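# Lift one staple stick out and set it down legs-down

## Task

Remove a single stick of staples from the staple box and set it on the table with its legs pointing down, placed a good distance from both the box's tray and its sleeve.

## Robot and tools

Robot: two arms, left_arm and right_arm, each with a two-finger gripper and a wrist camera. Scene frame: origin at table-top height, midway between the nominal bases; +z up, +x out over the table, left_arm on the +y side (not the image side). Calibrated bases: left_arm at (+0.003, +0.290, 0) m, quat_wxyz (+1.000, 0, 0, -0.031); right_arm at (+0.027, -0.346, +0.013) m, quat_wxyz (+1.000, 0, 0, +0.007). A camera stand sits behind the arms.

Frames: each arm's hand poses, velocities, targets and wrist-camera poses are in that arm's own base frame. Fixed cameras and the table use the scene frame. Motion offsets run along the axes of the arm's current Hand target. On a gripper, fingers point along its +z and open/close along its y. end_effector_position is the spot between the finger pads, roughly 1 cm short of the tips.

execute_actions(actions, cameras): actions is a list of actions; each action is a table of up to 15 rows, one row per 1/30 s control step; if fewer than 15 rows, the last row is held for the remaining steps. Each row is one list of 14 numbers, each in [-1, 1], always covering both arms: left_arm dx, dy, dz, rx, ry, rz, opening, then right_arm in the same order. dx..rz are offsets, not poses: every row in an action is measured from the Hand target as it stood when that action began (rows do not stack on each other), but the next action starts from the new Hand target, so repeating an offset moves further. Scale: 1.0 = 0.6 m or 180 degrees; rx, ry, rz form one rotation vector. opening is absolute: +1 fully open (0.094 m), -1 closed. Six zeros re-command the arm's existing Hand target. Opening is always a command, so resend the current value to leave a gripper alone. cameras: list of names, ["all"], or []; omitted/null means all for an empty actions list, otherwise none. An empty actions list just reports state and images.

move(target, speed, blend, opening_speed, grip_force, blocking, cameras): target is one 14-number row laid out as above, or a list of up to 15 such rows; every row is an offset from the same starting Hand targets, not from the previous row. The gripper follows a straight line, turning the shorter way. speed: top path speed in m/s, 0.002 to 2.9, default 0.25 (rotation up to twice that in rad/s); one number or one per target. blend: corner rounding in m for a list, default 0 (full stop at each target). opening_speed: rate of the commanded opening per second on the -1..+1 scale, at least 0.2; use it for gentle closing. grip_force: per-pad force limit in newtons, 10 to 50, one number or one per arm; it persists; below 50 fingers close slowly. blocking=false returns after about 0.5 s while the move continues. Moves cap at 10 s. Paths ignore obstacles and the other arm. Result adds a move: line, e.g. done, off_target, moving, held, fault, plus limits=paced (pose clipped) or limits=held (steps withheld). done means resting within 10 mm and 2 degrees of the target; neither done nor off_target tells you about contact.

wait(seconds 0 to 10, cameras): lets time pass holding last commands; returns early if a running move ends. stop(cameras): brakes a running move. zoom_image(camera, region): closer view of the latest image from cam_high, cam_low, cam_left_wrist or cam_right_wrist; region [x0, y0, x1, y1] in pixels from the top-left, at most 504 wide and tall. finished_scene(scene): ends the current scene (give its number); irreversible; make no other call after it in that reply.

Results: end_effector_position (m) and end_effector_quat_wxyz in the arm's base frame; Hand target (the last commanded pose after clipping, the origin for the next offsets); Tool commands; grip_measured on the opening scale (about 2.5 mm too wide when empty; under a firm squeeze up to about 0.064 below the part's true width); Joint positions (last number is measured opening in m); Joint velocities (may read within noise or be omitted); joint torques (include the arm's weight, offsets and noise; entries 1-3 wrap at ±28 N m); step readings of end_effector_position after execute_actions. Lines MOTOR HOT (75 °C) and OVER-TEMPERATURE FAULT (90 °C: that arm folds up and is idle) warn of heat from holding loads, stretching out or pushing against the unreachable.

Behaviour: commanded orientation is clipped to within 40 degrees of the measured one each step. Grippers often stop a few cm short of target from friction or weight; any next command, even zeros, re-requests it, or add the missing offset. A blocked arm keeps pushing until commanded back past its gripper. Gripping: squeeze rises about 1 N per 0.001 below first touch, then jumps to the force limit (pads give about 50-64 N). To release, command an opening well above grip_measured.

Joint ranges (rad): waist -2.618 to 3.054, shoulder 0 to 3.142, elbow 0 to 3.142 (straight 2.901), wrist pitch and yaw -1.571 to 1.571, wrist roll -2.094 to 2.094.

Avoid: arms, grippers or wrist cameras meeting (the clearance check does not guard these; a gripper closing on the other's fingers counts as a press); dropping or releasing moving parts; fast impacts with fixed or heavy things; anything leaving the table; strain on camera cables; paths close to an arm's own base (can flip shoulder posture; go around); occasional external nudges to loose objects. Cameras are 504x504: cam_high, cam_low, cam_left_wrist, cam_right_wrist.

Each tool is called as name(argument=value, ...), one argument or row to a line, values as JSON.

## Session

execute_actions(
  actions=[],
)

Scene clock: 0.00 s.
left_arm: end_effector_position=(+0.4165, +0.0039, +0.1217) grip_measured=+1.000 end_effector_quat_wxyz=(+0.607, -0.009, +0.794, +0.033) | right_arm: end_effector_position=(+0.4018, +0.0074, +0.1171) grip_measured=+1.000 end_effector_quat_wxyz=(+0.617, +0.020, +0.784, -0.073)
Joint positions: left_arm=[-0.035 1.553 0.428 0.859 -0.097 0.017 0.094] | right_arm=[0.136 1.565 0.359 0.967 0.271 -0.027 0.094]
Joint velocities: within noise
Joint torques (N m): no reading
Heat: left arm: 44 °C; right arm: 37 °C.
Hand target: left_arm +0.4183, +0.0039, +0.1274; +0.612, -0.009, +0.790, +0.033 | right_arm +0.4039, +0.0075, +0.1238; +0.624, +0.022, +0.778, -0.072
Tool commands: left_gripper/opening=+1.0 right_gripper/opening=+1.0

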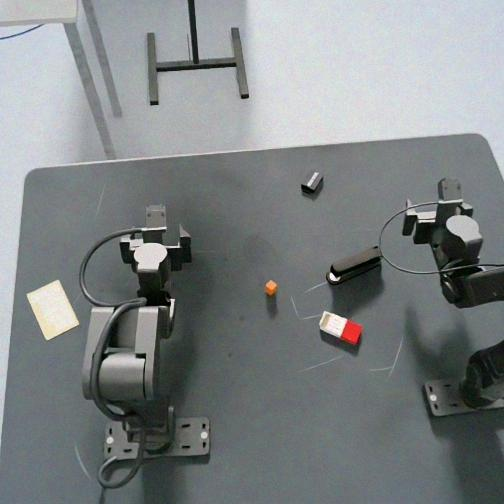

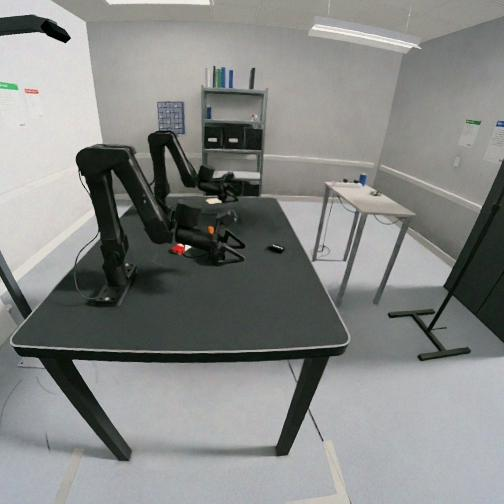

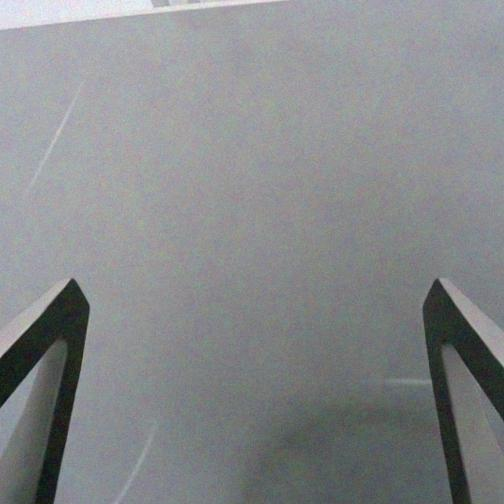

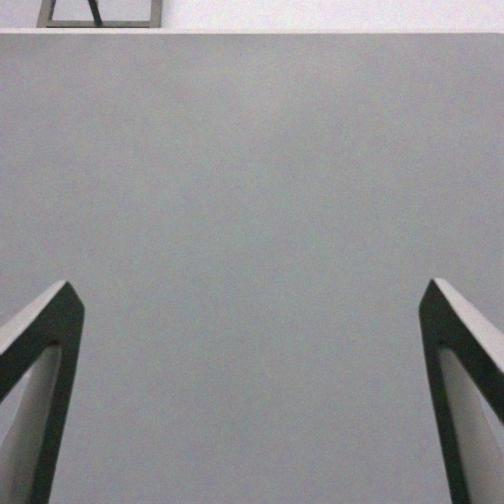

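zoom_image(
  camera="cam_high",
  region=[250, 240, 400, 390],
)

Scaled by 3.360 from the camera's 504x504 image, which has a finer 720x720 frame.

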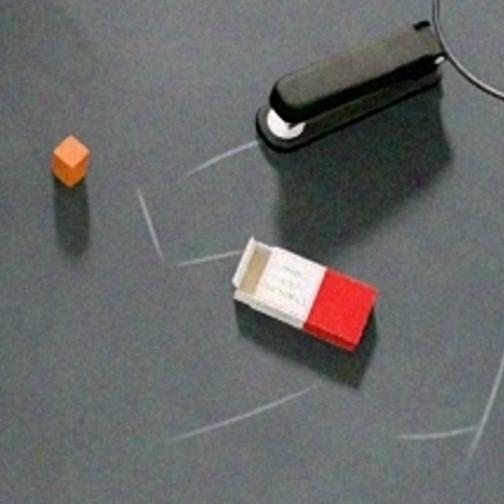

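move(
  target=[0,0,0,0,0,0,1,-0.042,0.283,-0.518,-0.273,0.361,-0.298,1],
  cameras=["cam_high","cam_right_wrist"],
)

Scene clock: 9.37 s.
left_arm: end_effector_position=(+0.4165, +0.0039, +0.1217) grip_measured=+1.000 end_effector_quat_wxyz=(+0.607, -0.009, +0.794, +0.033) | right_arm: end_effector_position=(+0.1299, +0.2152, +0.1938) grip_measured=+1.000 end_effector_quat_wxyz=(+0.016, -0.509, +0.861, +0.003)
Joint positions: left_arm=[-0.035 1.553 0.428 0.859 -0.097 0.017 0.094] | right_arm=[1.031 1.493 1.503 -1.55 0.01 -0.037 0.094]
Joint torques (N m): left_arm=[0.02 -6.74 6.15 2 -0.01 -0.03] | right_arm=[0.27 -4.33 6.57 0.1 -0.08 0.07]
Heat: left arm: 44 °C; right arm: 38 °C.
Hand target: left_arm +0.4183, +0.0039, +0.1274; +0.612, -0.009, +0.790, +0.033 | right_arm +0.1296, +0.2198, +0.1993; +0.000, -0.508, +0.861, +0.000
Off the commanded pose: left_arm 0.006 m, 1 deg | right_arm 0.007 m, 2 deg.
joint sent to its limit (right arm) — joint 4 (wrist pitch), lower limit. The joint targets still meet the commanded pose.
move: done
Images, in order (width x height): cam_high 504x504, cam_right_wrist 504x504.

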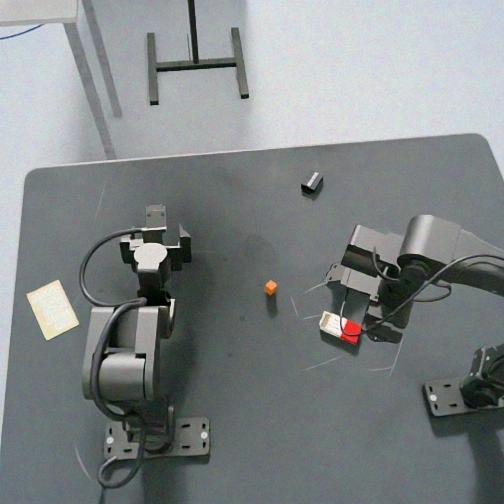

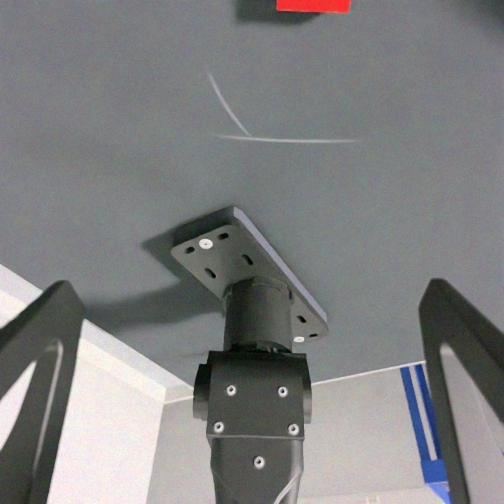

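move(
  target=[0,0,0,0,0,0,1,0.02,0,0.05,0,-0.278,0,1],
  cameras=["cam_right_wrist"],
)

zoom_image(
  camera="cam_right_wrist",
  region=[120, 100, 400, 380],
)

Scene clock: 12.63 s.
left_arm: end_effector_position=(+0.4165, +0.0039, +0.1217) grip_measured=+1.000 end_effector_quat_wxyz=(+0.607, -0.009, +0.794, +0.033) | right_arm: end_effector_position=(+0.1238, +0.2083, +0.1692) grip_measured=+1.000 end_effector_quat_wxyz=(+0.360, -0.458, +0.785, +0.211)
Joint positions: left_arm=[-0.035 1.553 0.428 0.859 -0.097 0.017 0.094] | right_arm=[0.996 0.632 0.625 -0.704 -0.046 -0.038 0.094]
Joint torques (N m): left_arm=[0.03 -6.74 6.13 2.01 -0.01 -0.03] | right_arm=[-0.62 0.03 4.75 1.73 -0.13 -0.12]
Heat: left arm: 44 °C; right arm: 38 °C.
Hand target: left_arm +0.4183, +0.0039, +0.1274; +0.612, -0.009, +0.790, +0.033 | right_arm +0.1238, +0.2094, +0.1693; +0.364, -0.460, +0.780, +0.215
Off the commanded pose: left_arm 0.006 m, 1 deg | right_arm 0.001 m, 1 deg.
move: done
Images, in order (width x height): cam_right_wrist 504x504.

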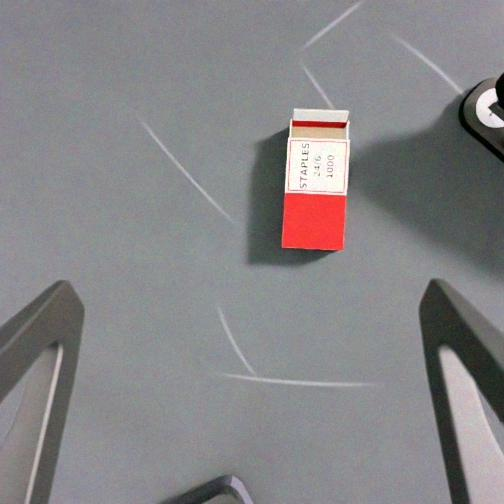

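Scaled by 1.800 from the camera's 504x504 image, which has a finer 720x720 frame.

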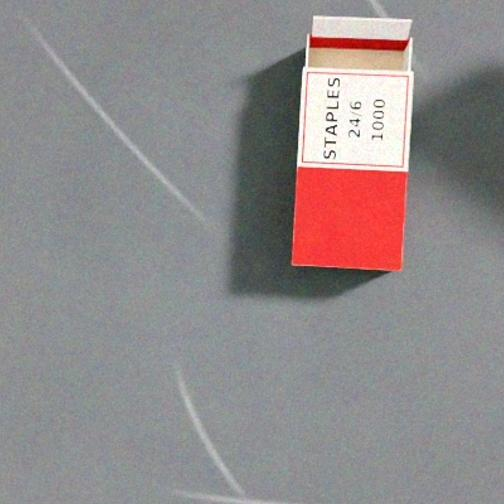

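move(
  target=[0,0,0,0,0,0,1,0.056,-0.069,0.164,0.011,0.085,0.009,1],
  cameras=["cam_right_wrist"],
)

Scene clock: 19.57 s.
left_arm: end_effector_position=(+0.4165, +0.0039, +0.1217) grip_measured=+1.000 end_effector_quat_wxyz=(+0.607, -0.009, +0.794, +0.033) | right_arm: end_effector_position=(+0.1785, +0.2268, +0.0688) grip_measured=+1.000 end_effector_quat_wxyz=(+0.246, -0.466, +0.840, +0.134)
Joint positions: left_arm=[-0.035 1.553 0.428 0.859 -0.097 0.017 0.094] | right_arm=[0.848 1.167 0.6 -0.442 -0.085 -0.14 0.094]
Joint torques (N m): left_arm=[0.02 -6.75 6.15 2.01 -0.02 -0.02] | right_arm=[-0.53 -2.15 7.53 1.34 -0.15 -0.13]
Heat: left arm: 44 °C; right arm: 38 °C.
Hand target: left_arm +0.4183, +0.0039, +0.1274; +0.612, -0.009, +0.790, +0.033 | right_arm +0.1862, +0.2365, +0.0805; +0.262, -0.467, +0.832, +0.143
Off the commanded pose: left_arm 0.006 m, 1 deg | right_arm 0.017 m, 2 deg.
move: off_target (right_arm)
Images, in order (width x height): cam_right_wrist 504x504.

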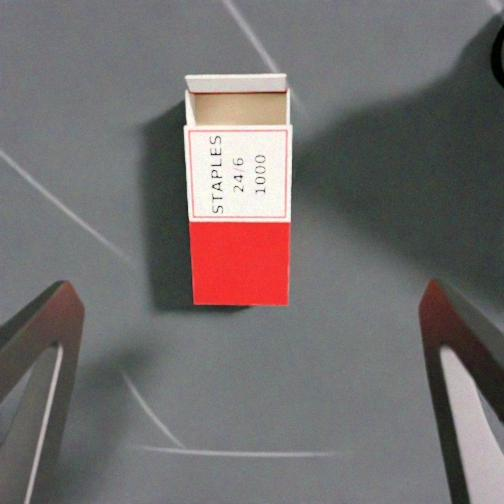

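move(
  target=[0,0,0,0,0,0,1,0.072,0.007,0.08,0,0,0,0.6],
  speed=0.12,
  cameras=["cam_right_wrist","cam_high"],
)

Scene clock: 22.53 s.
left_arm: end_effector_position=(+0.4165, +0.0039, +0.1217) grip_measured=+1.000 end_effector_quat_wxyz=(+0.607, -0.009, +0.794, +0.033) | right_arm: end_effector_position=(+0.1814, +0.2301, +0.0199) grip_measured=+0.603 end_effector_quat_wxyz=(+0.265, -0.463, +0.834, +0.141)
Joint positions: left_arm=[-0.035 1.553 0.428 0.859 -0.097 0.017 0.094] | right_arm=[0.848 1.283 0.425 -0.108 -0.085 -0.14 0.075]
Joint torques (N m): left_arm=[0.03 -6.75 6.16 2.01 -0.02 -0.03] | right_arm=[0.59 -2.24 4.12 1.4 -0.1 0]
Heat: left arm: 44 °C; right arm: 38 °C.
Hand target: left_arm +0.4183, +0.0039, +0.1274; +0.612, -0.009, +0.790, +0.033 | right_arm +0.1787, +0.2314, +0.0164; +0.262, -0.467, +0.832, +0.143
Off the commanded pose: left_arm 0.006 m, 1 deg | right_arm 0.005 m, 1 deg.
move: done
Images, in order (width x height): cam_high 504x504, cam_right_wrist 504x504.

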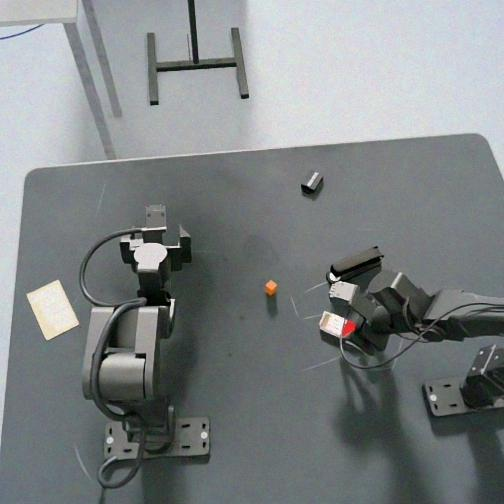

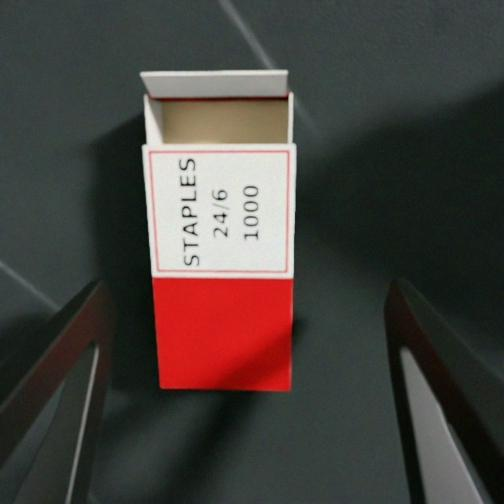

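move(
  target=[
    [0,0,0,0,0,0,1,0.025,0.013,0.009,0,0,0,0.6],
    [0,0,0,0,0,0,1,0.025,0.013,0.009,0,0,0,-0.2],
  ],
  speed=0.1,
  grip_force=[50,12],
  cameras=["cam_right_wrist"],
)

Scene clock: 29.73 s.
left_arm: end_effector_position=(+0.4165, +0.0039, +0.1217) grip_measured=+1.000 end_effector_quat_wxyz=(+0.607, -0.009, +0.794, +0.033) | right_arm: end_effector_position=(+0.1684, +0.2286, +0.0069) grip_measured=+0.037 end_effector_quat_wxyz=(+0.263, -0.470, +0.830, +0.145)
Joint positions: left_arm=[-0.035 1.553 0.428 0.859 -0.097 0.017 0.094] | right_arm=[0.883 1.285 0.361 -0.039 -0.078 -0.123 0.049]
Joint velocities: left_arm=[within noise] | right_arm=[-0.007 0.007 -0.022 -0.022 -0.037 0.095 -0.005]
Joint torques (N m): left_arm=[0.03 -6.75 6.16 2.01 -0.01 -0.03] | right_arm=[0.44 -2.19 3.81 1.41 0.01 0.11]
Heat: left arm: 44 °C; right arm: 38 °C.
Hand target: left_arm +0.4183, +0.0039, +0.1274; +0.612, -0.009, +0.790, +0.033 | right_arm +0.1673, +0.2276, +0.0033; +0.262, -0.467, +0.832, +0.143
Off the commanded pose: left_arm 0.006 m, 1 deg | right_arm 0.004 m, 0 deg.
grip_force (N): 50, 12
move: moving (right_arm; no rest 5 s after target 2's new opening was sent)
Images, in order (width x height): cam_right_wrist 504x504.

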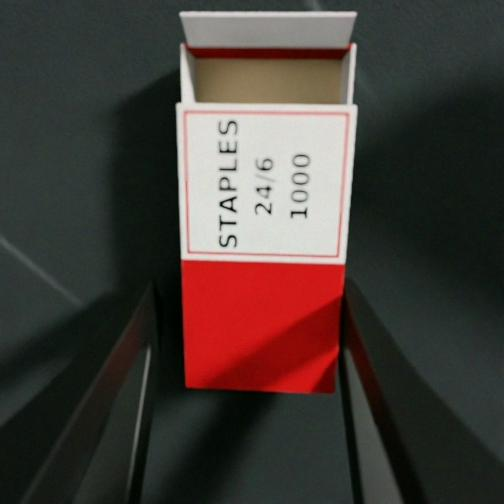

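wait(
  seconds=2.5,
)

Scene clock: 33.37 s.
left_arm: end_effector_position=(+0.4165, +0.0039, +0.1217) grip_measured=+1.000 end_effector_quat_wxyz=(+0.607, -0.009, +0.794, +0.033) | right_arm: end_effector_position=(+0.1684, +0.2287, +0.0070) grip_measured=-0.182 end_effector_quat_wxyz=(+0.263, -0.470, +0.830, +0.145)
Joint positions: left_arm=[-0.035 1.553 0.428 0.859 -0.097 0.017 0.094] | right_arm=[0.883 1.285 0.361 -0.039 -0.078 -0.123 0.038]
Joint torques (N m): left_arm=[0.03 -6.74 6.16 2.01 0 -0.03] | right_arm=[0.44 -2.21 3.82 1.4 0.01 0.12]
Heat: left arm: 44 °C; right arm: 38 °C.
Hand target: left_arm +0.4183, +0.0039, +0.1274; +0.612, -0.009, +0.790, +0.033 | right_arm +0.1673, +0.2277, +0.0034; +0.262, -0.467, +0.832, +0.143
Tool commands: left_gripper/opening=+1.0 right_gripper/opening=-0.2
Off the commanded pose: left_arm 0.006 m, 1 deg | right_arm 0.004 m, 0 deg.
grip_force (N): 50, 12
wait: 2.50 s; at rest by 0.83 s

move(
  target=[0.044,-0.503,-0.3005,0.528,0.154,0.429,0.6,0,0,0,0,0,0,-0.5],
  speed=0.25,
  cameras=["cam_left_wrist","cam_right_wrist","cam_high"],
)

Scene clock: 40.93 s.
left_arm: end_effector_position=(+0.2526, -0.3061, +0.1360) grip_measured=+0.602 end_effector_quat_wxyz=(+0.119, +0.832, +0.511, -0.180) | right_arm: end_effector_position=(+0.1684, +0.2287, +0.0070) grip_measured=-0.182 end_effector_quat_wxyz=(+0.263, -0.470, +0.830, +0.145)
Joint positions: left_arm=[-0.697 1.919 1.688 -1.22 0.42 1.317 0.075] | right_arm=[0.883 1.285 0.361 -0.039 -0.078 -0.123 0.038]
Joint torques (N m): left_arm=[0.05 -8.35 8.58 0.37 0.2 0.06] | right_arm=[0.43 -2.24 3.78 1.4 0.01 0.12]
Heat: left arm: 45 °C; right arm: 38 °C.
Hand target: left_arm +0.2541, -0.3080, +0.1342; +0.113, +0.833, +0.509, -0.183 | right_arm +0.1673, +0.2277, +0.0034; +0.262, -0.467, +0.832, +0.143
Off the commanded pose: left_arm 0.003 m, 1 deg | right_arm 0.004 m, 0 deg.
grip_force (N): 50, 12
move: done
Images, in order (width x height): cam_high 504x504, cam_left_wrist 504x504, cam_right_wrist 504x504.

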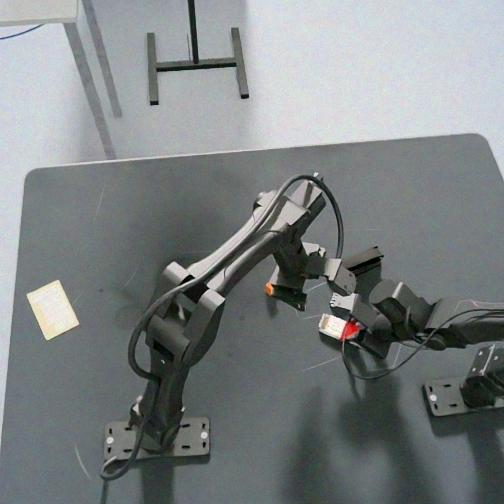

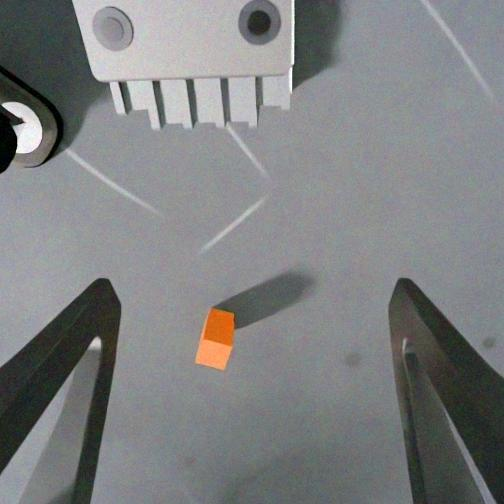

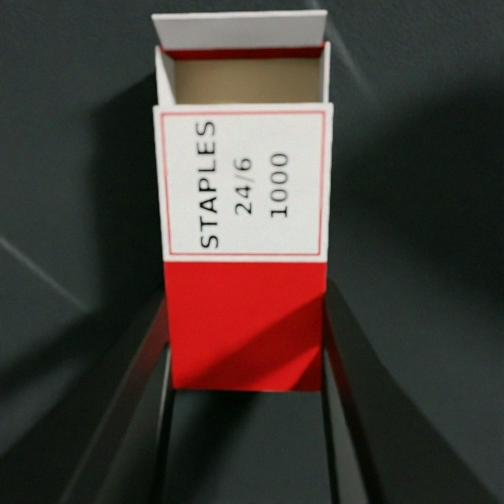

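move(
  target=[
    [0,0,0,0,0,0,0.6,0,0,0,0,0,0,0.3],
    [0,0,0,0,0,0,0.6,0.0095,0,-0.0127,0,-0.139,0,0.3],
  ],
  speed=0.15,
  grip_force=[50,40],
  cameras=["cam_left_wrist","cam_right_wrist"],
)

Scene clock: 49.57 s.
left_arm: end_effector_position=(+0.2525, -0.3061, +0.1360) grip_measured=+0.602 end_effector_quat_wxyz=(+0.119, +0.832, +0.511, -0.180) | right_arm: end_effector_position=(+0.1647, +0.2207, +0.0066) grip_measured=+0.297 end_effector_quat_wxyz=(+0.390, -0.437, +0.780, +0.222)
Joint positions: left_arm=[-0.697 1.919 1.688 -1.221 0.42 1.317 0.075] | right_arm=[0.814 1.276 0.021 0.603 -0.172 -0.122 0.061]
Joint torques (N m): left_arm=[0.05 -8.35 8.58 0.35 0.21 0.08] | right_arm=[-0.58 -2.02 3.07 1.76 -0.18 -0.13]
Heat: left arm: 45 °C; right arm: 38 °C.
Hand target: left_arm +0.2541, -0.3080, +0.1342; +0.113, +0.833, +0.509, -0.183 | right_arm +0.1626, +0.2199, +0.0064; +0.436, -0.425, +0.756, +0.241
Off the commanded pose: left_arm 0.003 m, 1 deg | right_arm 0.002 m, 7 deg.
joint sent to its limit (right arm) — joint 3 (elbow), lower limit, where the elbow is as bent as it goes. The joint targets are off in orientation, not in position.
grip_force (N): 50, 40
move: off_target (right_arm)
Images, in order (width x height): cam_left_wrist 504x504, cam_right_wrist 504x504.

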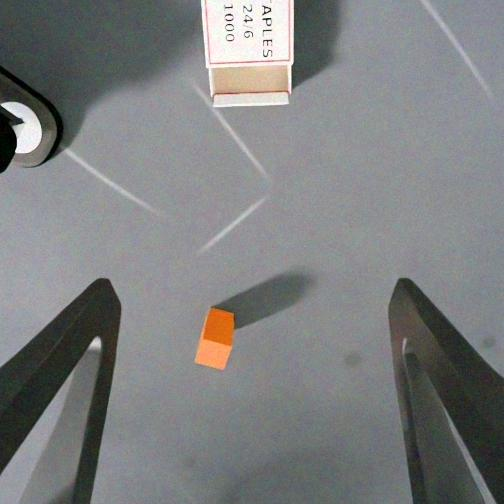

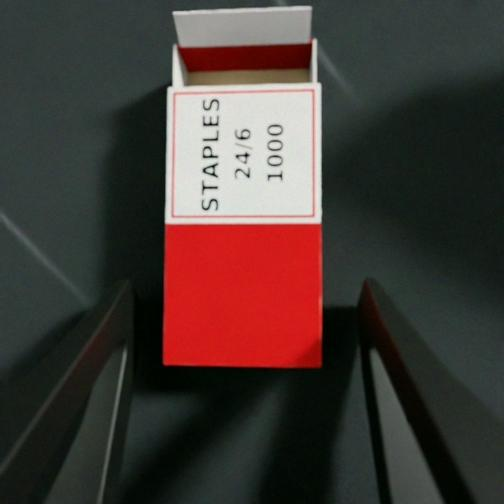

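move(
  target=[-0.046,-0.005,0.106,-0.191,0.022,-0.463,-0.4,0,0,0,0,0,0,-0.5],
  speed=0.15,
  grip_force=[50,20],
  cameras=["cam_left_wrist","cam_right_wrist","cam_high"],
)

Scene clock: 59.50 s.
left_arm: end_effector_position=(+0.2237, -0.3503, +0.0887) grip_measured=-0.398 end_effector_quat_wxyz=(+0.164, +0.235, +0.957, -0.050) | right_arm: end_effector_position=(+0.1647, +0.2208, +0.0066) grip_measured=-0.195 end_effector_quat_wxyz=(+0.390, -0.437, +0.780, +0.222)
Joint positions: left_arm=[-1.081 1.855 1.43 -0.848 -0.176 -0.572 0.028] | right_arm=[0.814 1.276 0.021 0.603 -0.172 -0.122 0.038]
Joint torques (N m): left_arm=[-0.34 -8.02 8.87 0.74 -0.28 -0.12] | right_arm=[-0.5 -2 3.07 1.76 -0.19 -0.12]
Heat: left arm: 45 °C; right arm: 37 °C.
Hand target: left_arm +0.2277, -0.3528, +0.0880; +0.169, +0.230, +0.958, -0.040 | right_arm +0.1631, +0.2204, +0.0068; +0.391, -0.441, +0.776, +0.225 (not the last commanded pose)
Off the commanded pose: left_arm 0.005 m, 1 deg | right_arm 0.002 m, 7 deg.
grip_force (N): 50, 20
move: off_target (right_arm)
Images, in order (width x height): cam_high 504x504, cam_left_wrist 504x504, cam_right_wrist 504x504.

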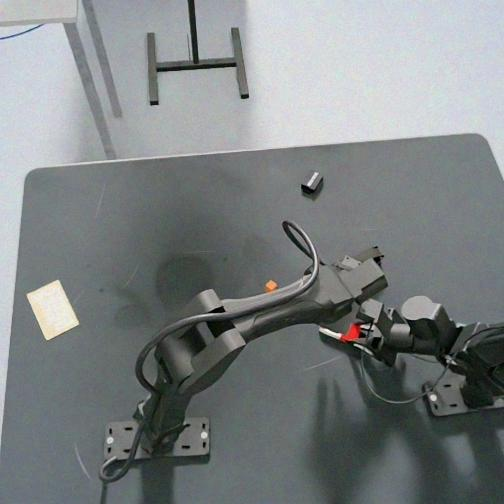

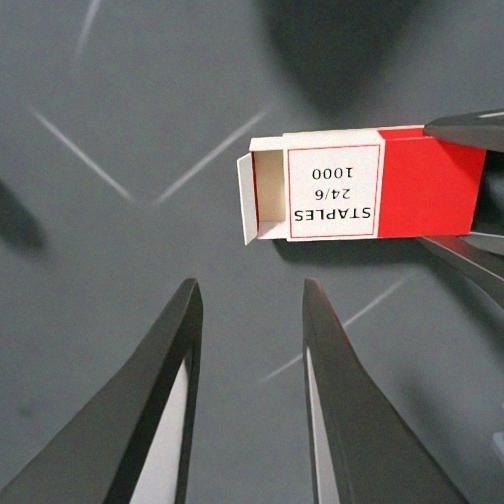

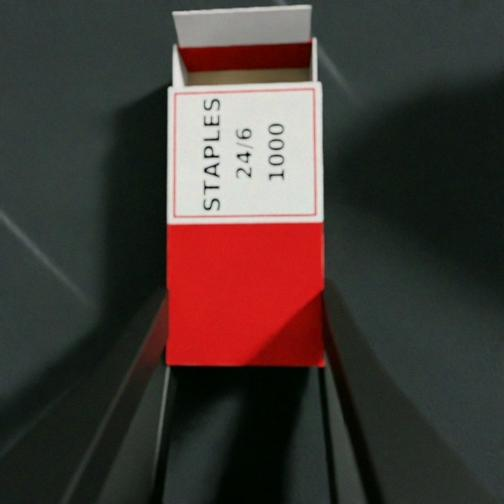

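move(
  target=[0.005,0.0033,0.0543,0,0,0,-0.7,0,0,0,0,0,0,-0.5],
  speed=0.1,
  grip_force=[50,20],
  cameras=["cam_left_wrist"],
)

Scene clock: 62.73 s.
left_arm: end_effector_position=(+0.2321, -0.3597, +0.0785) grip_measured=-0.699 end_effector_quat_wxyz=(+0.176, +0.230, +0.955, -0.062) | right_arm: end_effector_position=(+0.1673, +0.2189, +0.0066) grip_measured=-0.195 end_effector_quat_wxyz=(+0.391, -0.429, +0.784, +0.220)
Joint positions: left_arm=[-1.074 1.881 1.411 -0.769 -0.176 -0.572 0.014] | right_arm=[0.806 1.276 0.021 0.604 -0.167 -0.113 0.038]
Joint torques (N m): left_arm=[0.55 -6.43 4.78 1.12 -0.24 0.04] | right_arm=[0.24 -1.99 3.07 1.75 -0.24 -0.21]
Heat: left arm: 46 °C; right arm: 37 °C.
Hand target: left_arm +0.2361, -0.3549, +0.0566; +0.169, +0.230, +0.957, -0.041 | right_arm +0.1630, +0.2204, +0.0068; +0.391, -0.441, +0.776, +0.225
Off the commanded pose: left_arm 0.023 m, 3 deg | right_arm 0.004 m, 2 deg.
grip_force (N): 50, 20
move: off_target (left_arm)
Images, in order (width x height): cam_left_wrist 504x504.

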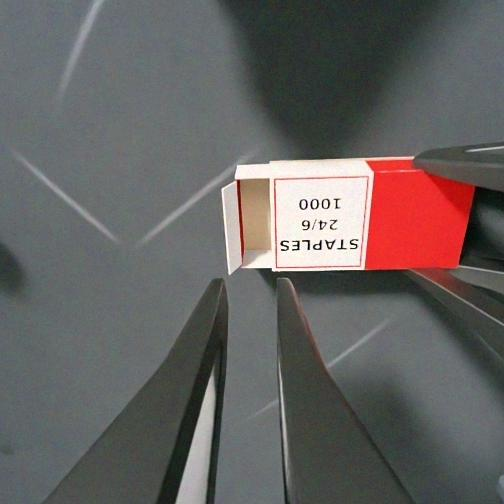

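move(
  target=[-0.036,0.008,-0.064,0.115,0,-0.042,-0.7,0,0,0,0,0,0,-0.5],
  speed=0.15,
  cameras=["cam_left_wrist","cam_right_wrist"],
)

Scene clock: 66.93 s.
left_arm: end_effector_position=(+0.2444, -0.3518, +0.0846) grip_measured=-0.699 end_effector_quat_wxyz=(+0.108, +0.190, +0.954, -0.205) | right_arm: end_effector_position=(+0.1670, +0.2193, +0.0069) grip_measured=-0.195 end_effector_quat_wxyz=(+0.392, -0.433, +0.781, +0.221)
Joint positions: left_arm=[-0.894 1.797 1.29 -0.628 0.172 -0.539 0.014] | right_arm=[0.804 1.276 0.021 0.605 -0.172 -0.122 0.038]
Joint torques (N m): left_arm=[0.2 -13.65 5.86 1.22 0.17 0.05] | right_arm=[0.35 -1.96 3.08 1.73 -0.19 -0.12]
Heat: left arm: 45 °C; right arm: 37 °C.
Hand target: left_arm +0.2446, -0.3539, +0.1000; +0.122, +0.194, +0.948, -0.223 | right_arm +0.1630, +0.2204, +0.0068; +0.391, -0.441, +0.776, +0.225
Off the commanded pose: left_arm 0.016 m, 3 deg | right_arm 0.004 m, 1 deg.
grip_force (N): 50, 20
move: off_target (left_arm)
Images, in order (width x height): cam_left_wrist 504x504, cam_right_wrist 504x504.

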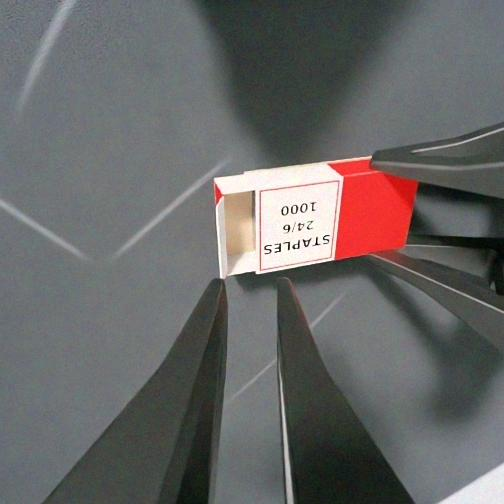

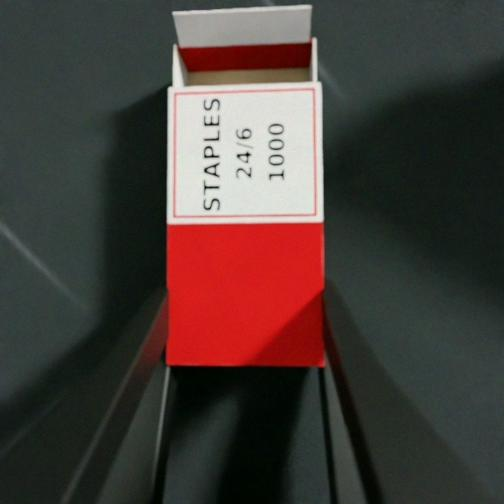

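move(
  target=[-0.02,0.12,-0.04,0,0,0,-0.7,0,0,0,0,0,0,-0.5],
  speed=0.15,
)

Scene clock: 69.07 s.
left_arm: end_effector_position=(+0.2871, -0.2868, +0.0857) grip_measured=-0.699 end_effector_quat_wxyz=(+0.116, +0.187, +0.952, -0.212) | right_arm: end_effector_position=(+0.1670, +0.2193, +0.0069) grip_measured=-0.195 end_effector_quat_wxyz=(+0.392, -0.433, +0.781, +0.221)
Joint positions: left_arm=[-0.67 1.733 1.212 -0.636 0.266 -0.339 0.014] | right_arm=[0.804 1.276 0.021 0.605 -0.172 -0.122 0.038]
Joint torques (N m): left_arm=[-0.1 -12.79 5.89 0.94 0.26 0.1] | right_arm=[0.34 -1.94 3.08 1.73 -0.19 -0.11]
Heat: left arm: 45 °C; right arm: 37 °C.
Hand target: left_arm +0.2822, -0.2869, +0.0977; +0.122, +0.194, +0.948, -0.223 | right_arm +0.1630, +0.2204, +0.0068; +0.391, -0.441, +0.776, +0.225
Off the commanded pose: left_arm 0.013 m, 2 deg | right_arm 0.004 m, 1 deg.
grip_force (N): 50, 20
move: off_target (left_arm)

move(
  target=[
    [0,0,0,0,0,0,-0.7,-0.027,0,-0.02,0,0,0,-0.5],
    [-0.02,0.13,0,0,0,0,-0.7,-0.101,0,0.081,0,0,0,-0.5],
    [-0.02,0.13,0,0,0,0,-0.7,-0.079,0,0.0972,0,0,0,-0.5],
  ],
  speed=0.12,
  cameras=["cam_right_wrist","cam_left_wrist"],
)

Scene clock: 73.43 s.
left_arm: end_effector_position=(+0.3285, -0.2239, +0.0805) grip_measured=-0.699 end_effector_quat_wxyz=(+0.134, +0.189, +0.948, -0.217) | right_arm: end_effector_position=(+0.2012, +0.2838, +0.0110) grip_measured=-0.195 end_effector_quat_wxyz=(+0.389, -0.445, +0.775, +0.224)
Joint positions: left_arm=[-0.444 1.733 1.183 -0.636 0.352 -0.119 0.014] | right_arm=[0.886 1.599 0.286 0.668 -0.127 -0.093 0.038]
Joint torques (N m): left_arm=[-0.01 -6.84 6.02 1.04 0.32 0.09] | right_arm=[0.5 -3.64 3.33 1.87 0.01 0.12]
Heat: left arm: 45 °C; right arm: 37 °C.
Hand target: left_arm +0.3258, -0.2262, +0.0723; +0.122, +0.194, +0.948, -0.223 | right_arm +0.2012, +0.2850, +0.0103; +0.391, -0.441, +0.776, +0.225
Off the commanded pose: left_arm 0.009 m, 2 deg | right_arm 0.001 m, 0 deg.
grip_force (N): 50, 20
move: done
Images, in order (width x height): cam_left_wrist 504x504, cam_right_wrist 504x504.

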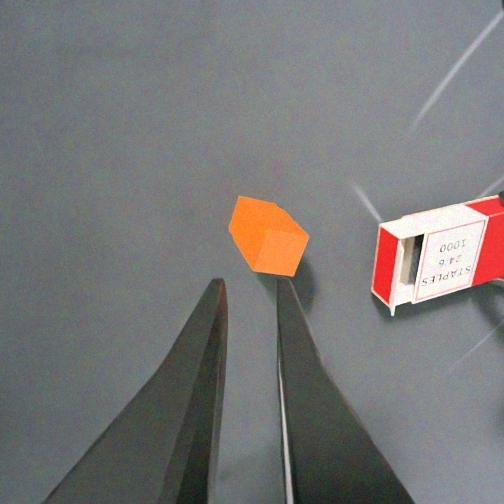

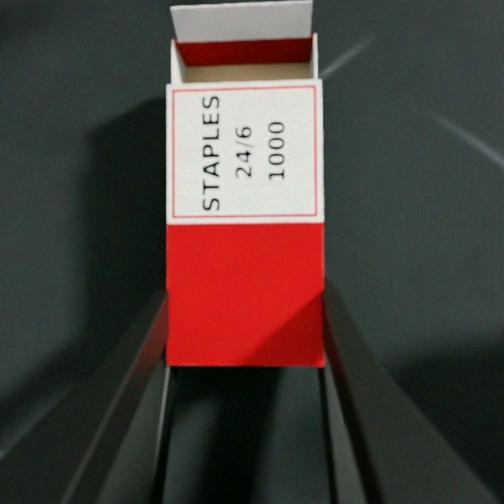

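move(
  target=[
    [0,0,0,0,0,0,-0.7,0.0055,0,0.004,0,0,0,-0.5],
    [0,0,0,0,0,0,-0.7,0.0055,0,0.004,0,0,0,0.2],
    [0,0,0,0,0,0,-0.7,0.0115,0,-0.004,0,-0.06,0,0.2],
  ],
  speed=0.12,
  grip_force=[50,40],
)

move(
  target=[0,0,0,0,0,0,-0.7,0,0,0,0,0,0,-0.5],
  grip_force=[50,25],
  cameras=["cam_right_wrist","cam_left_wrist"],
)

Scene clock: 77.57 s.
left_arm: end_effector_position=(+0.3285, -0.2239, +0.0805) grip_measured=-0.699 end_effector_quat_wxyz=(+0.134, +0.189, +0.948, -0.217) | right_arm: end_effector_position=(+0.1997, +0.2814, +0.0085) grip_measured=+0.197 end_effector_quat_wxyz=(+0.467, -0.421, +0.733, +0.261)
Joint positions: left_arm=[-0.444 1.733 1.183 -0.636 0.352 -0.119 0.014] | right_arm=[0.88 1.903 0.146 1.31 -0.136 -0.077 0.056]
Joint torques (N m): left_arm=[-0.01 -6.89 6.02 1.05 0.32 0.07] | right_arm=[-0.58 -3.92 1.22 1.99 -0.15 0.12]
Heat: left arm: 45 °C; right arm: 37 °C.
Hand target: left_arm +0.3258, -0.2262, +0.0723; +0.122, +0.194, +0.948, -0.223 | right_arm +0.1982, +0.2799, +0.0063; +0.463, -0.418, +0.735, +0.266
Off the commanded pose: left_arm 0.009 m, 2 deg | right_arm 0.003 m, 1 deg.
grip_force (N): 50, 40
move: done

Scene clock: 79.23 s.
left_arm: end_effector_position=(+0.3285, -0.2239, +0.0805) grip_measured=-0.699 end_effector_quat_wxyz=(+0.134, +0.189, +0.948, -0.217) | right_arm: end_effector_position=(+0.1998, +0.2815, +0.0087) grip_measured=-0.201 end_effector_quat_wxyz=(+0.467, -0.421, +0.733, +0.261)
Joint positions: left_arm=[-0.444 1.733 1.183 -0.636 0.352 -0.119 0.014] | right_arm=[0.88 1.903 0.146 1.311 -0.136 -0.077 0.038]
Joint torques (N m): left_arm=[-0.01 -6.87 6.04 1.04 0.31 0.08] | right_arm=[-0.57 -3.93 1.24 1.97 -0.16 0.12]
Heat: left arm: 45 °C; right arm: 37 °C.
Hand target: left_arm +0.3258, -0.2262, +0.0723; +0.122, +0.194, +0.948, -0.223 | right_arm +0.1982, +0.2799, +0.0064; +0.463, -0.418, +0.735, +0.266
Off the commanded pose: left_arm 0.009 m, 2 deg | right_arm 0.003 m, 1 deg.
grip_force (N): 50, 25
move: done
Images, in order (width x height): cam_left_wrist 504x504, cam_right_wrist 504x504.

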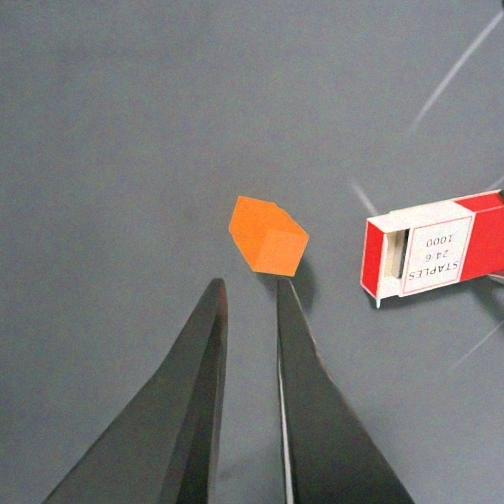

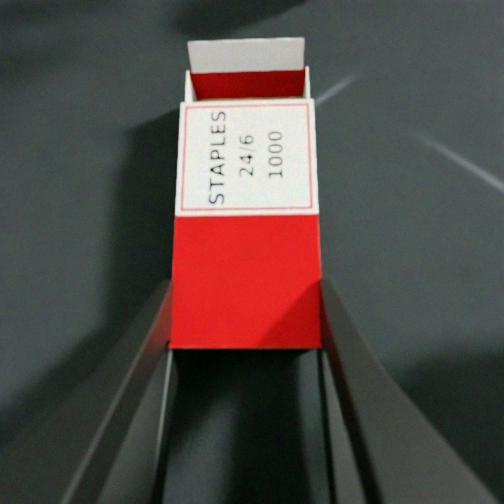

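zoom_image(
  camera="cam_left_wrist",
  region=[330, 180, 480, 330],
)

Scaled by 3.360 from the camera's 504x504 image, which has a finer 720x720 frame.

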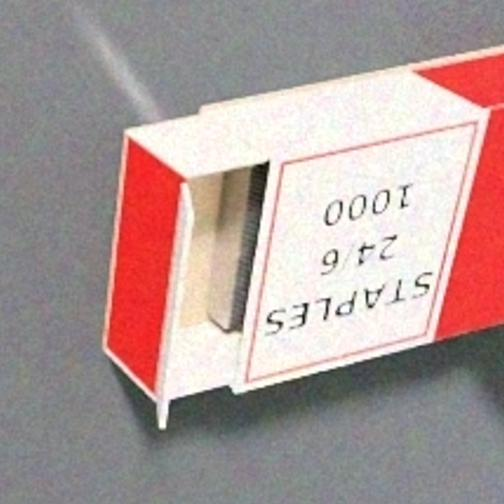

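move(
  target=[0.071,-0.091,0.048,0,0,0,-0.8,0,0,0,0,0,0,-0.5],
  speed=0.12,
  grip_force=[50,25],
  cameras=["cam_left_wrist","cam_right_wrist"],
)

zoom_image(
  camera="cam_left_wrist",
  region=[190, 180, 340, 330],
)

Scene clock: 84.17 s.
left_arm: end_effector_position=(+0.2653, -0.2704, +0.0429) grip_measured=-0.798 end_effector_quat_wxyz=(+0.101, +0.195, +0.951, -0.217) | right_arm: end_effector_position=(+0.1998, +0.2815, +0.0087) grip_measured=-0.202 end_effector_quat_wxyz=(+0.467, -0.421, +0.733, +0.261)
Joint positions: left_arm=[-0.658 1.713 1.012 -0.48 0.296 -0.313 0.009] | right_arm=[0.88 1.903 0.146 1.311 -0.136 -0.077 0.037]
Joint torques (N m): left_arm=[-0.08 -11.9 5.44 1.16 0.05 -0.09] | right_arm=[-0.57 -3.96 1.22 1.98 -0.16 0.12]
Heat: left arm: 45 °C; right arm: 36 °C.
Hand target: left_arm +0.2689, -0.2715, +0.0542; +0.122, +0.194, +0.948, -0.223 | right_arm +0.1982, +0.2799, +0.0064; +0.463, -0.418, +0.735, +0.266
Off the commanded pose: left_arm 0.012 m, 2 deg | right_arm 0.003 m, 1 deg.
grip_force (N): 50, 25
move: off_target (left_arm)
Images, in order (width x height): cam_left_wrist 504x504, cam_right_wrist 504x504.

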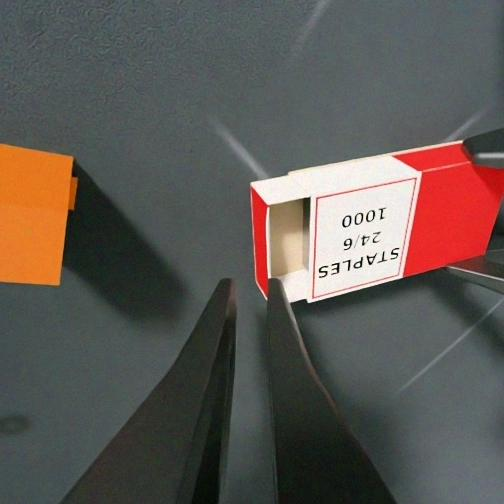

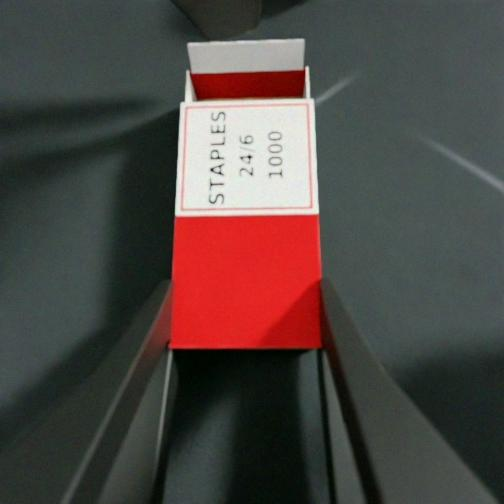

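Scaled by 3.360 from the camera's 504x504 image, which has a finer 720x720 frame.

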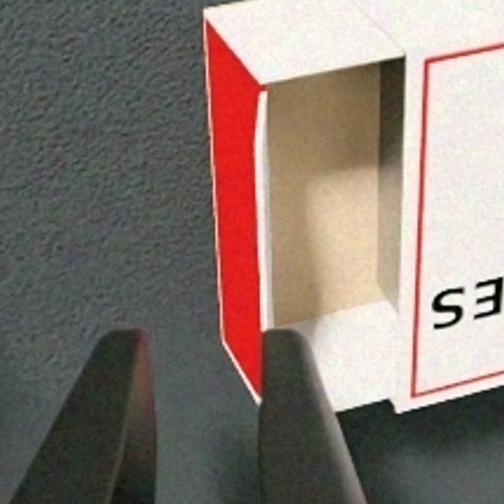

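move(
  target=[0.027,-0.009,0.037,0,0,0,-0.8,0,0,0,0,0,0,-0.5],
  speed=0.08,
  cameras=["cam_left_wrist","cam_right_wrist"],
)

zoom_image(
  camera="cam_left_wrist",
  region=[190, 180, 340, 330],
)

Scene clock: 86.47 s.
left_arm: end_effector_position=(+0.2597, -0.2767, +0.0317) grip_measured=-0.799 end_effector_quat_wxyz=(+0.117, +0.188, +0.950, -0.218) | right_arm: end_effector_position=(+0.2004, +0.2792, +0.0087) grip_measured=-0.202 end_effector_quat_wxyz=(+0.468, -0.418, +0.734, +0.260)
Joint positions: left_arm=[-0.695 1.71 0.947 -0.378 0.265 -0.362 0.009] | right_arm=[0.874 1.903 0.14 1.318 -0.136 -0.076 0.037]
Joint torques (N m): left_arm=[-1.52 -8.96 4.53 1.36 0.09 -0.13] | right_arm=[-0.1 -3.89 1.61 1.92 -0.2 0.12]
Heat: left arm: 44 °C; right arm: 36 °C.
Hand target: left_arm +0.2553, -0.2813, +0.0316; +0.122, +0.194, +0.948, -0.223 | right_arm +0.1983, +0.2798, +0.0064; +0.463, -0.418, +0.735, +0.266
Off the commanded pose: left_arm 0.006 m, 1 deg | right_arm 0.003 m, 1 deg.
grip_force (N): 50, 25
move: done
Images, in order (width x height): cam_left_wrist 504x504, cam_right_wrist 504x504.

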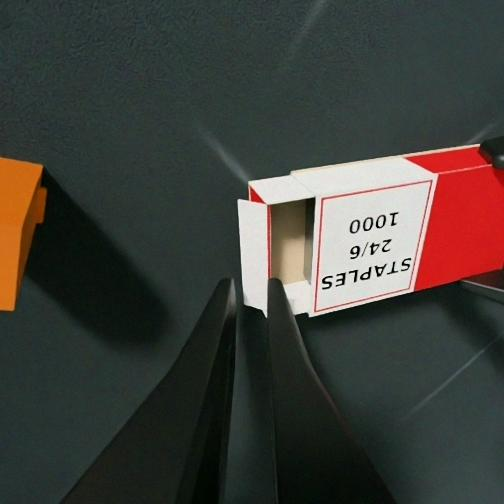

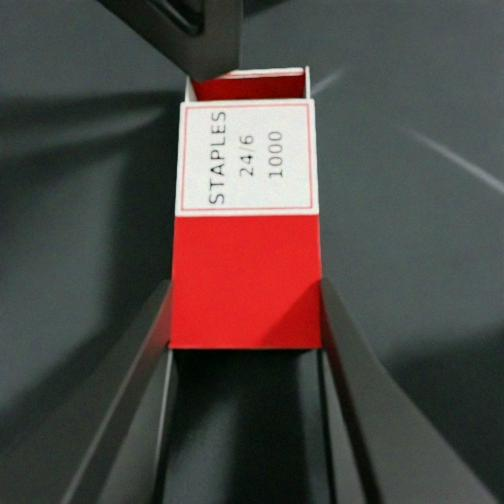

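Scaled by 3.360 from the camera's 504x504 image, which has a finer 720x720 frame.

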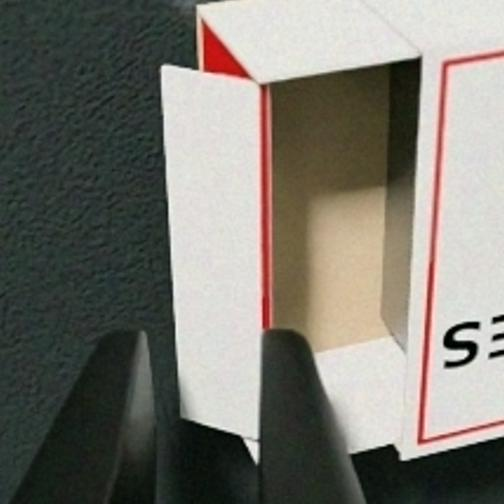

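move(
  target=[
    [0.018,-0.01,0.018,0,0,0,-0.8,0,0,0,0,0,0,-0.5],
    [0.018,-0.01,0.018,0,0,0,-1,0,0,0,0,0,0,-0.5],
  ],
  speed=0.08,
  grip_force=[40,25],
  cameras=["cam_left_wrist","cam_right_wrist"],
)

zoom_image(
  camera="cam_left_wrist",
  region=[190, 180, 340, 330],
)

Scene clock: 89.67 s.
left_arm: end_effector_position=(+0.2587, -0.2834, +0.0328) grip_measured=-0.993 end_effector_quat_wxyz=(+0.141, +0.185, +0.948, -0.217) | right_arm: end_effector_position=(+0.2010, +0.2769, +0.0086) grip_measured=-0.202 end_effector_quat_wxyz=(+0.469, -0.415, +0.736, +0.257)
Joint positions: left_arm=[-0.729 1.692 0.914 -0.314 0.223 -0.399 0] | right_arm=[0.872 1.903 0.134 1.324 -0.129 -0.074 0.037]
Joint torques (N m): left_arm=[-1.98 -6.45 3.96 1.33 0.31 -0.09] | right_arm=[0.12 -3.79 2 1.84 -0.22 0.1]
Heat: left arm: 44 °C; right arm: 36 °C.
Hand target: left_arm +0.2446, -0.2878, +0.0210; +0.122, +0.193, +0.948, -0.222 | right_arm +0.1982, +0.2798, +0.0063; +0.463, -0.418, +0.735, +0.266
Off the commanded pose: left_arm 0.019 m, 3 deg | right_arm 0.005 m, 1 deg.
grip_force (N): 40, 25
move: off_target (left_arm); target 2's new opening was sent with left_arm's hand 0.020 m and 3 deg from that target
Images, in order (width x height): cam_left_wrist 504x504, cam_right_wrist 504x504.

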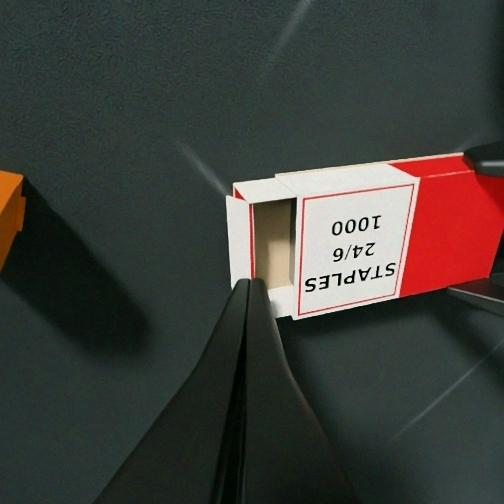

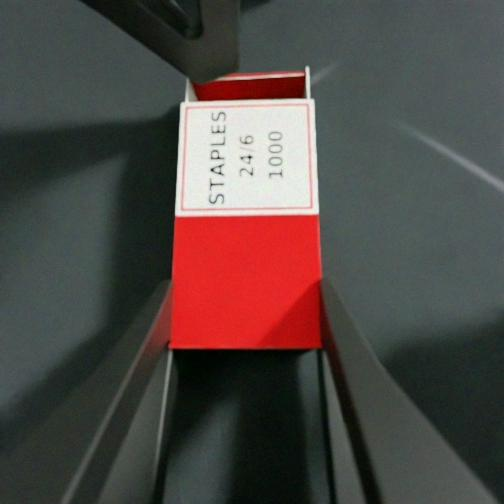

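Scaled by 3.360 from the camera's 504x504 image, which has a finer 720x720 frame.

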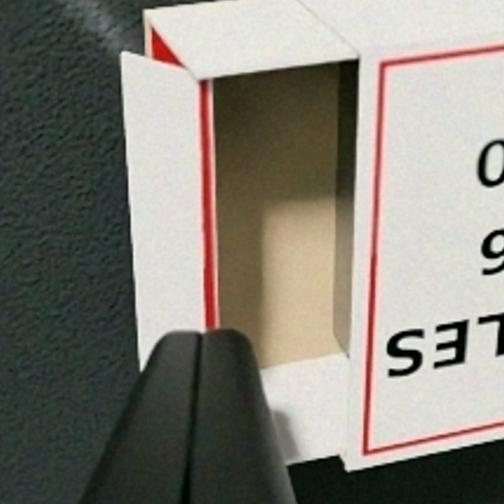

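move(
  target=[0,0.03,-0.014,0,0,0,-1,0,0,0,0,0,0,-0.5],
  speed=0.08,
  cameras=["cam_left_wrist","cam_right_wrist"],
)

Scene clock: 91.43 s.
left_arm: end_effector_position=(+0.2600, -0.2809, +0.0332) grip_measured=-0.993 end_effector_quat_wxyz=(+0.140, +0.194, +0.941, -0.240) | right_arm: end_effector_position=(+0.2012, +0.2768, +0.0087) grip_measured=-0.202 end_effector_quat_wxyz=(+0.469, -0.415, +0.736, +0.257)
Joint positions: left_arm=[-0.694 1.686 0.89 -0.282 0.284 -0.359 0] | right_arm=[0.872 1.903 0.134 1.324 -0.128 -0.074 0.037]
Joint torques (N m): left_arm=[0.36 -7.95 3.9 0.9 0.04 0.06] | right_arm=[0.12 -3.84 2 1.85 -0.23 0.1]
Heat: left arm: 44 °C; right arm: 36 °C.
Hand target: left_arm +0.2511, -0.2692, +0.0217; +0.122, +0.194, +0.948, -0.223 | right_arm +0.1982, +0.2798, +0.0063; +0.463, -0.418, +0.735, +0.266
Off the commanded pose: left_arm 0.019 m, 3 deg | right_arm 0.005 m, 1 deg.
grip_force (N): 40, 25
move: off_target (left_arm)
Images, in order (width x height): cam_left_wrist 504x504, cam_right_wrist 504x504.

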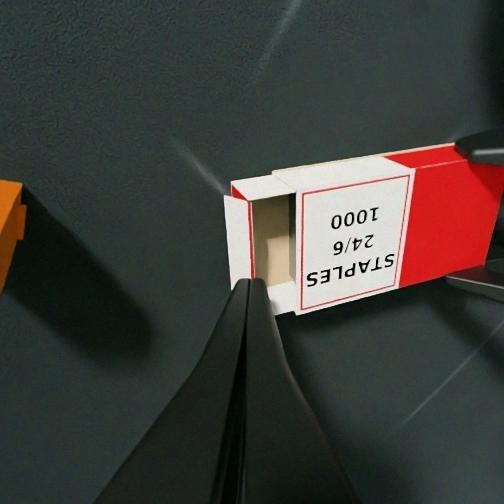

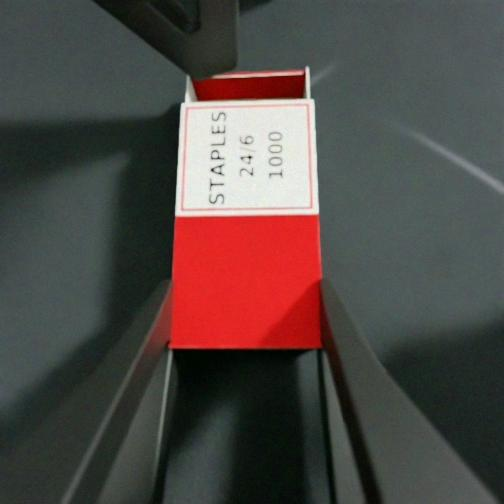

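move(
  target=[0,0.06,-0.025,0,0,0,-1,0,0,0,0,0,0,-0.5],
  speed=0.08,
  cameras=["cam_left_wrist","cam_right_wrist"],
)

Scene clock: 92.93 s.
left_arm: end_effector_position=(+0.2721, -0.2403, +0.0216) grip_measured=-0.993 end_effector_quat_wxyz=(+0.133, +0.193, +0.945, -0.229) | right_arm: end_effector_position=(+0.2001, +0.2776, +0.0087) grip_measured=-0.202 end_effector_quat_wxyz=(+0.468, -0.417, +0.735, +0.260)
Joint positions: left_arm=[-0.565 1.678 0.847 -0.307 0.329 -0.234 0] | right_arm=[0.872 1.903 0.134 1.324 -0.136 -0.074 0.037]
Joint torques (N m): left_arm=[0.54 -9.91 4.52 0.72 0.13 0.09] | right_arm=[0.13 -3.79 2 1.85 -0.17 0.1]
Heat: left arm: 44 °C; right arm: 36 °C.
Hand target: left_arm +0.2640, -0.2323, +0.0213; +0.122, +0.194, +0.948, -0.223 | right_arm +0.1982, +0.2798, +0.0063; +0.463, -0.418, +0.735, +0.266
Off the commanded pose: left_arm 0.011 m, 1 deg | right_arm 0.004 m, 1 deg.
grip_force (N): 40, 25
move: off_target (left_arm)
Images, in order (width x height): cam_left_wrist 504x504, cam_right_wrist 504x504.

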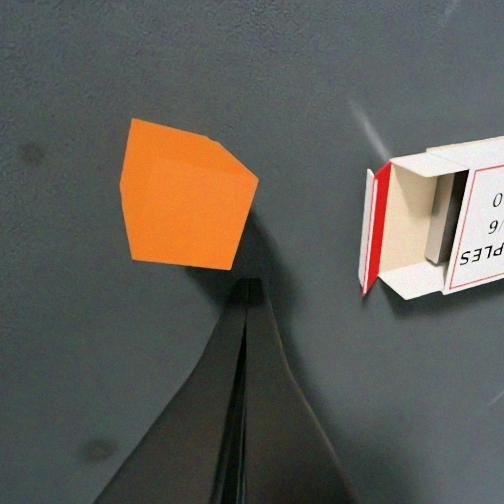

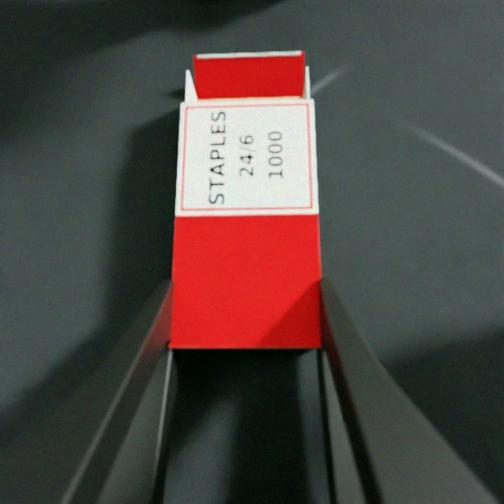

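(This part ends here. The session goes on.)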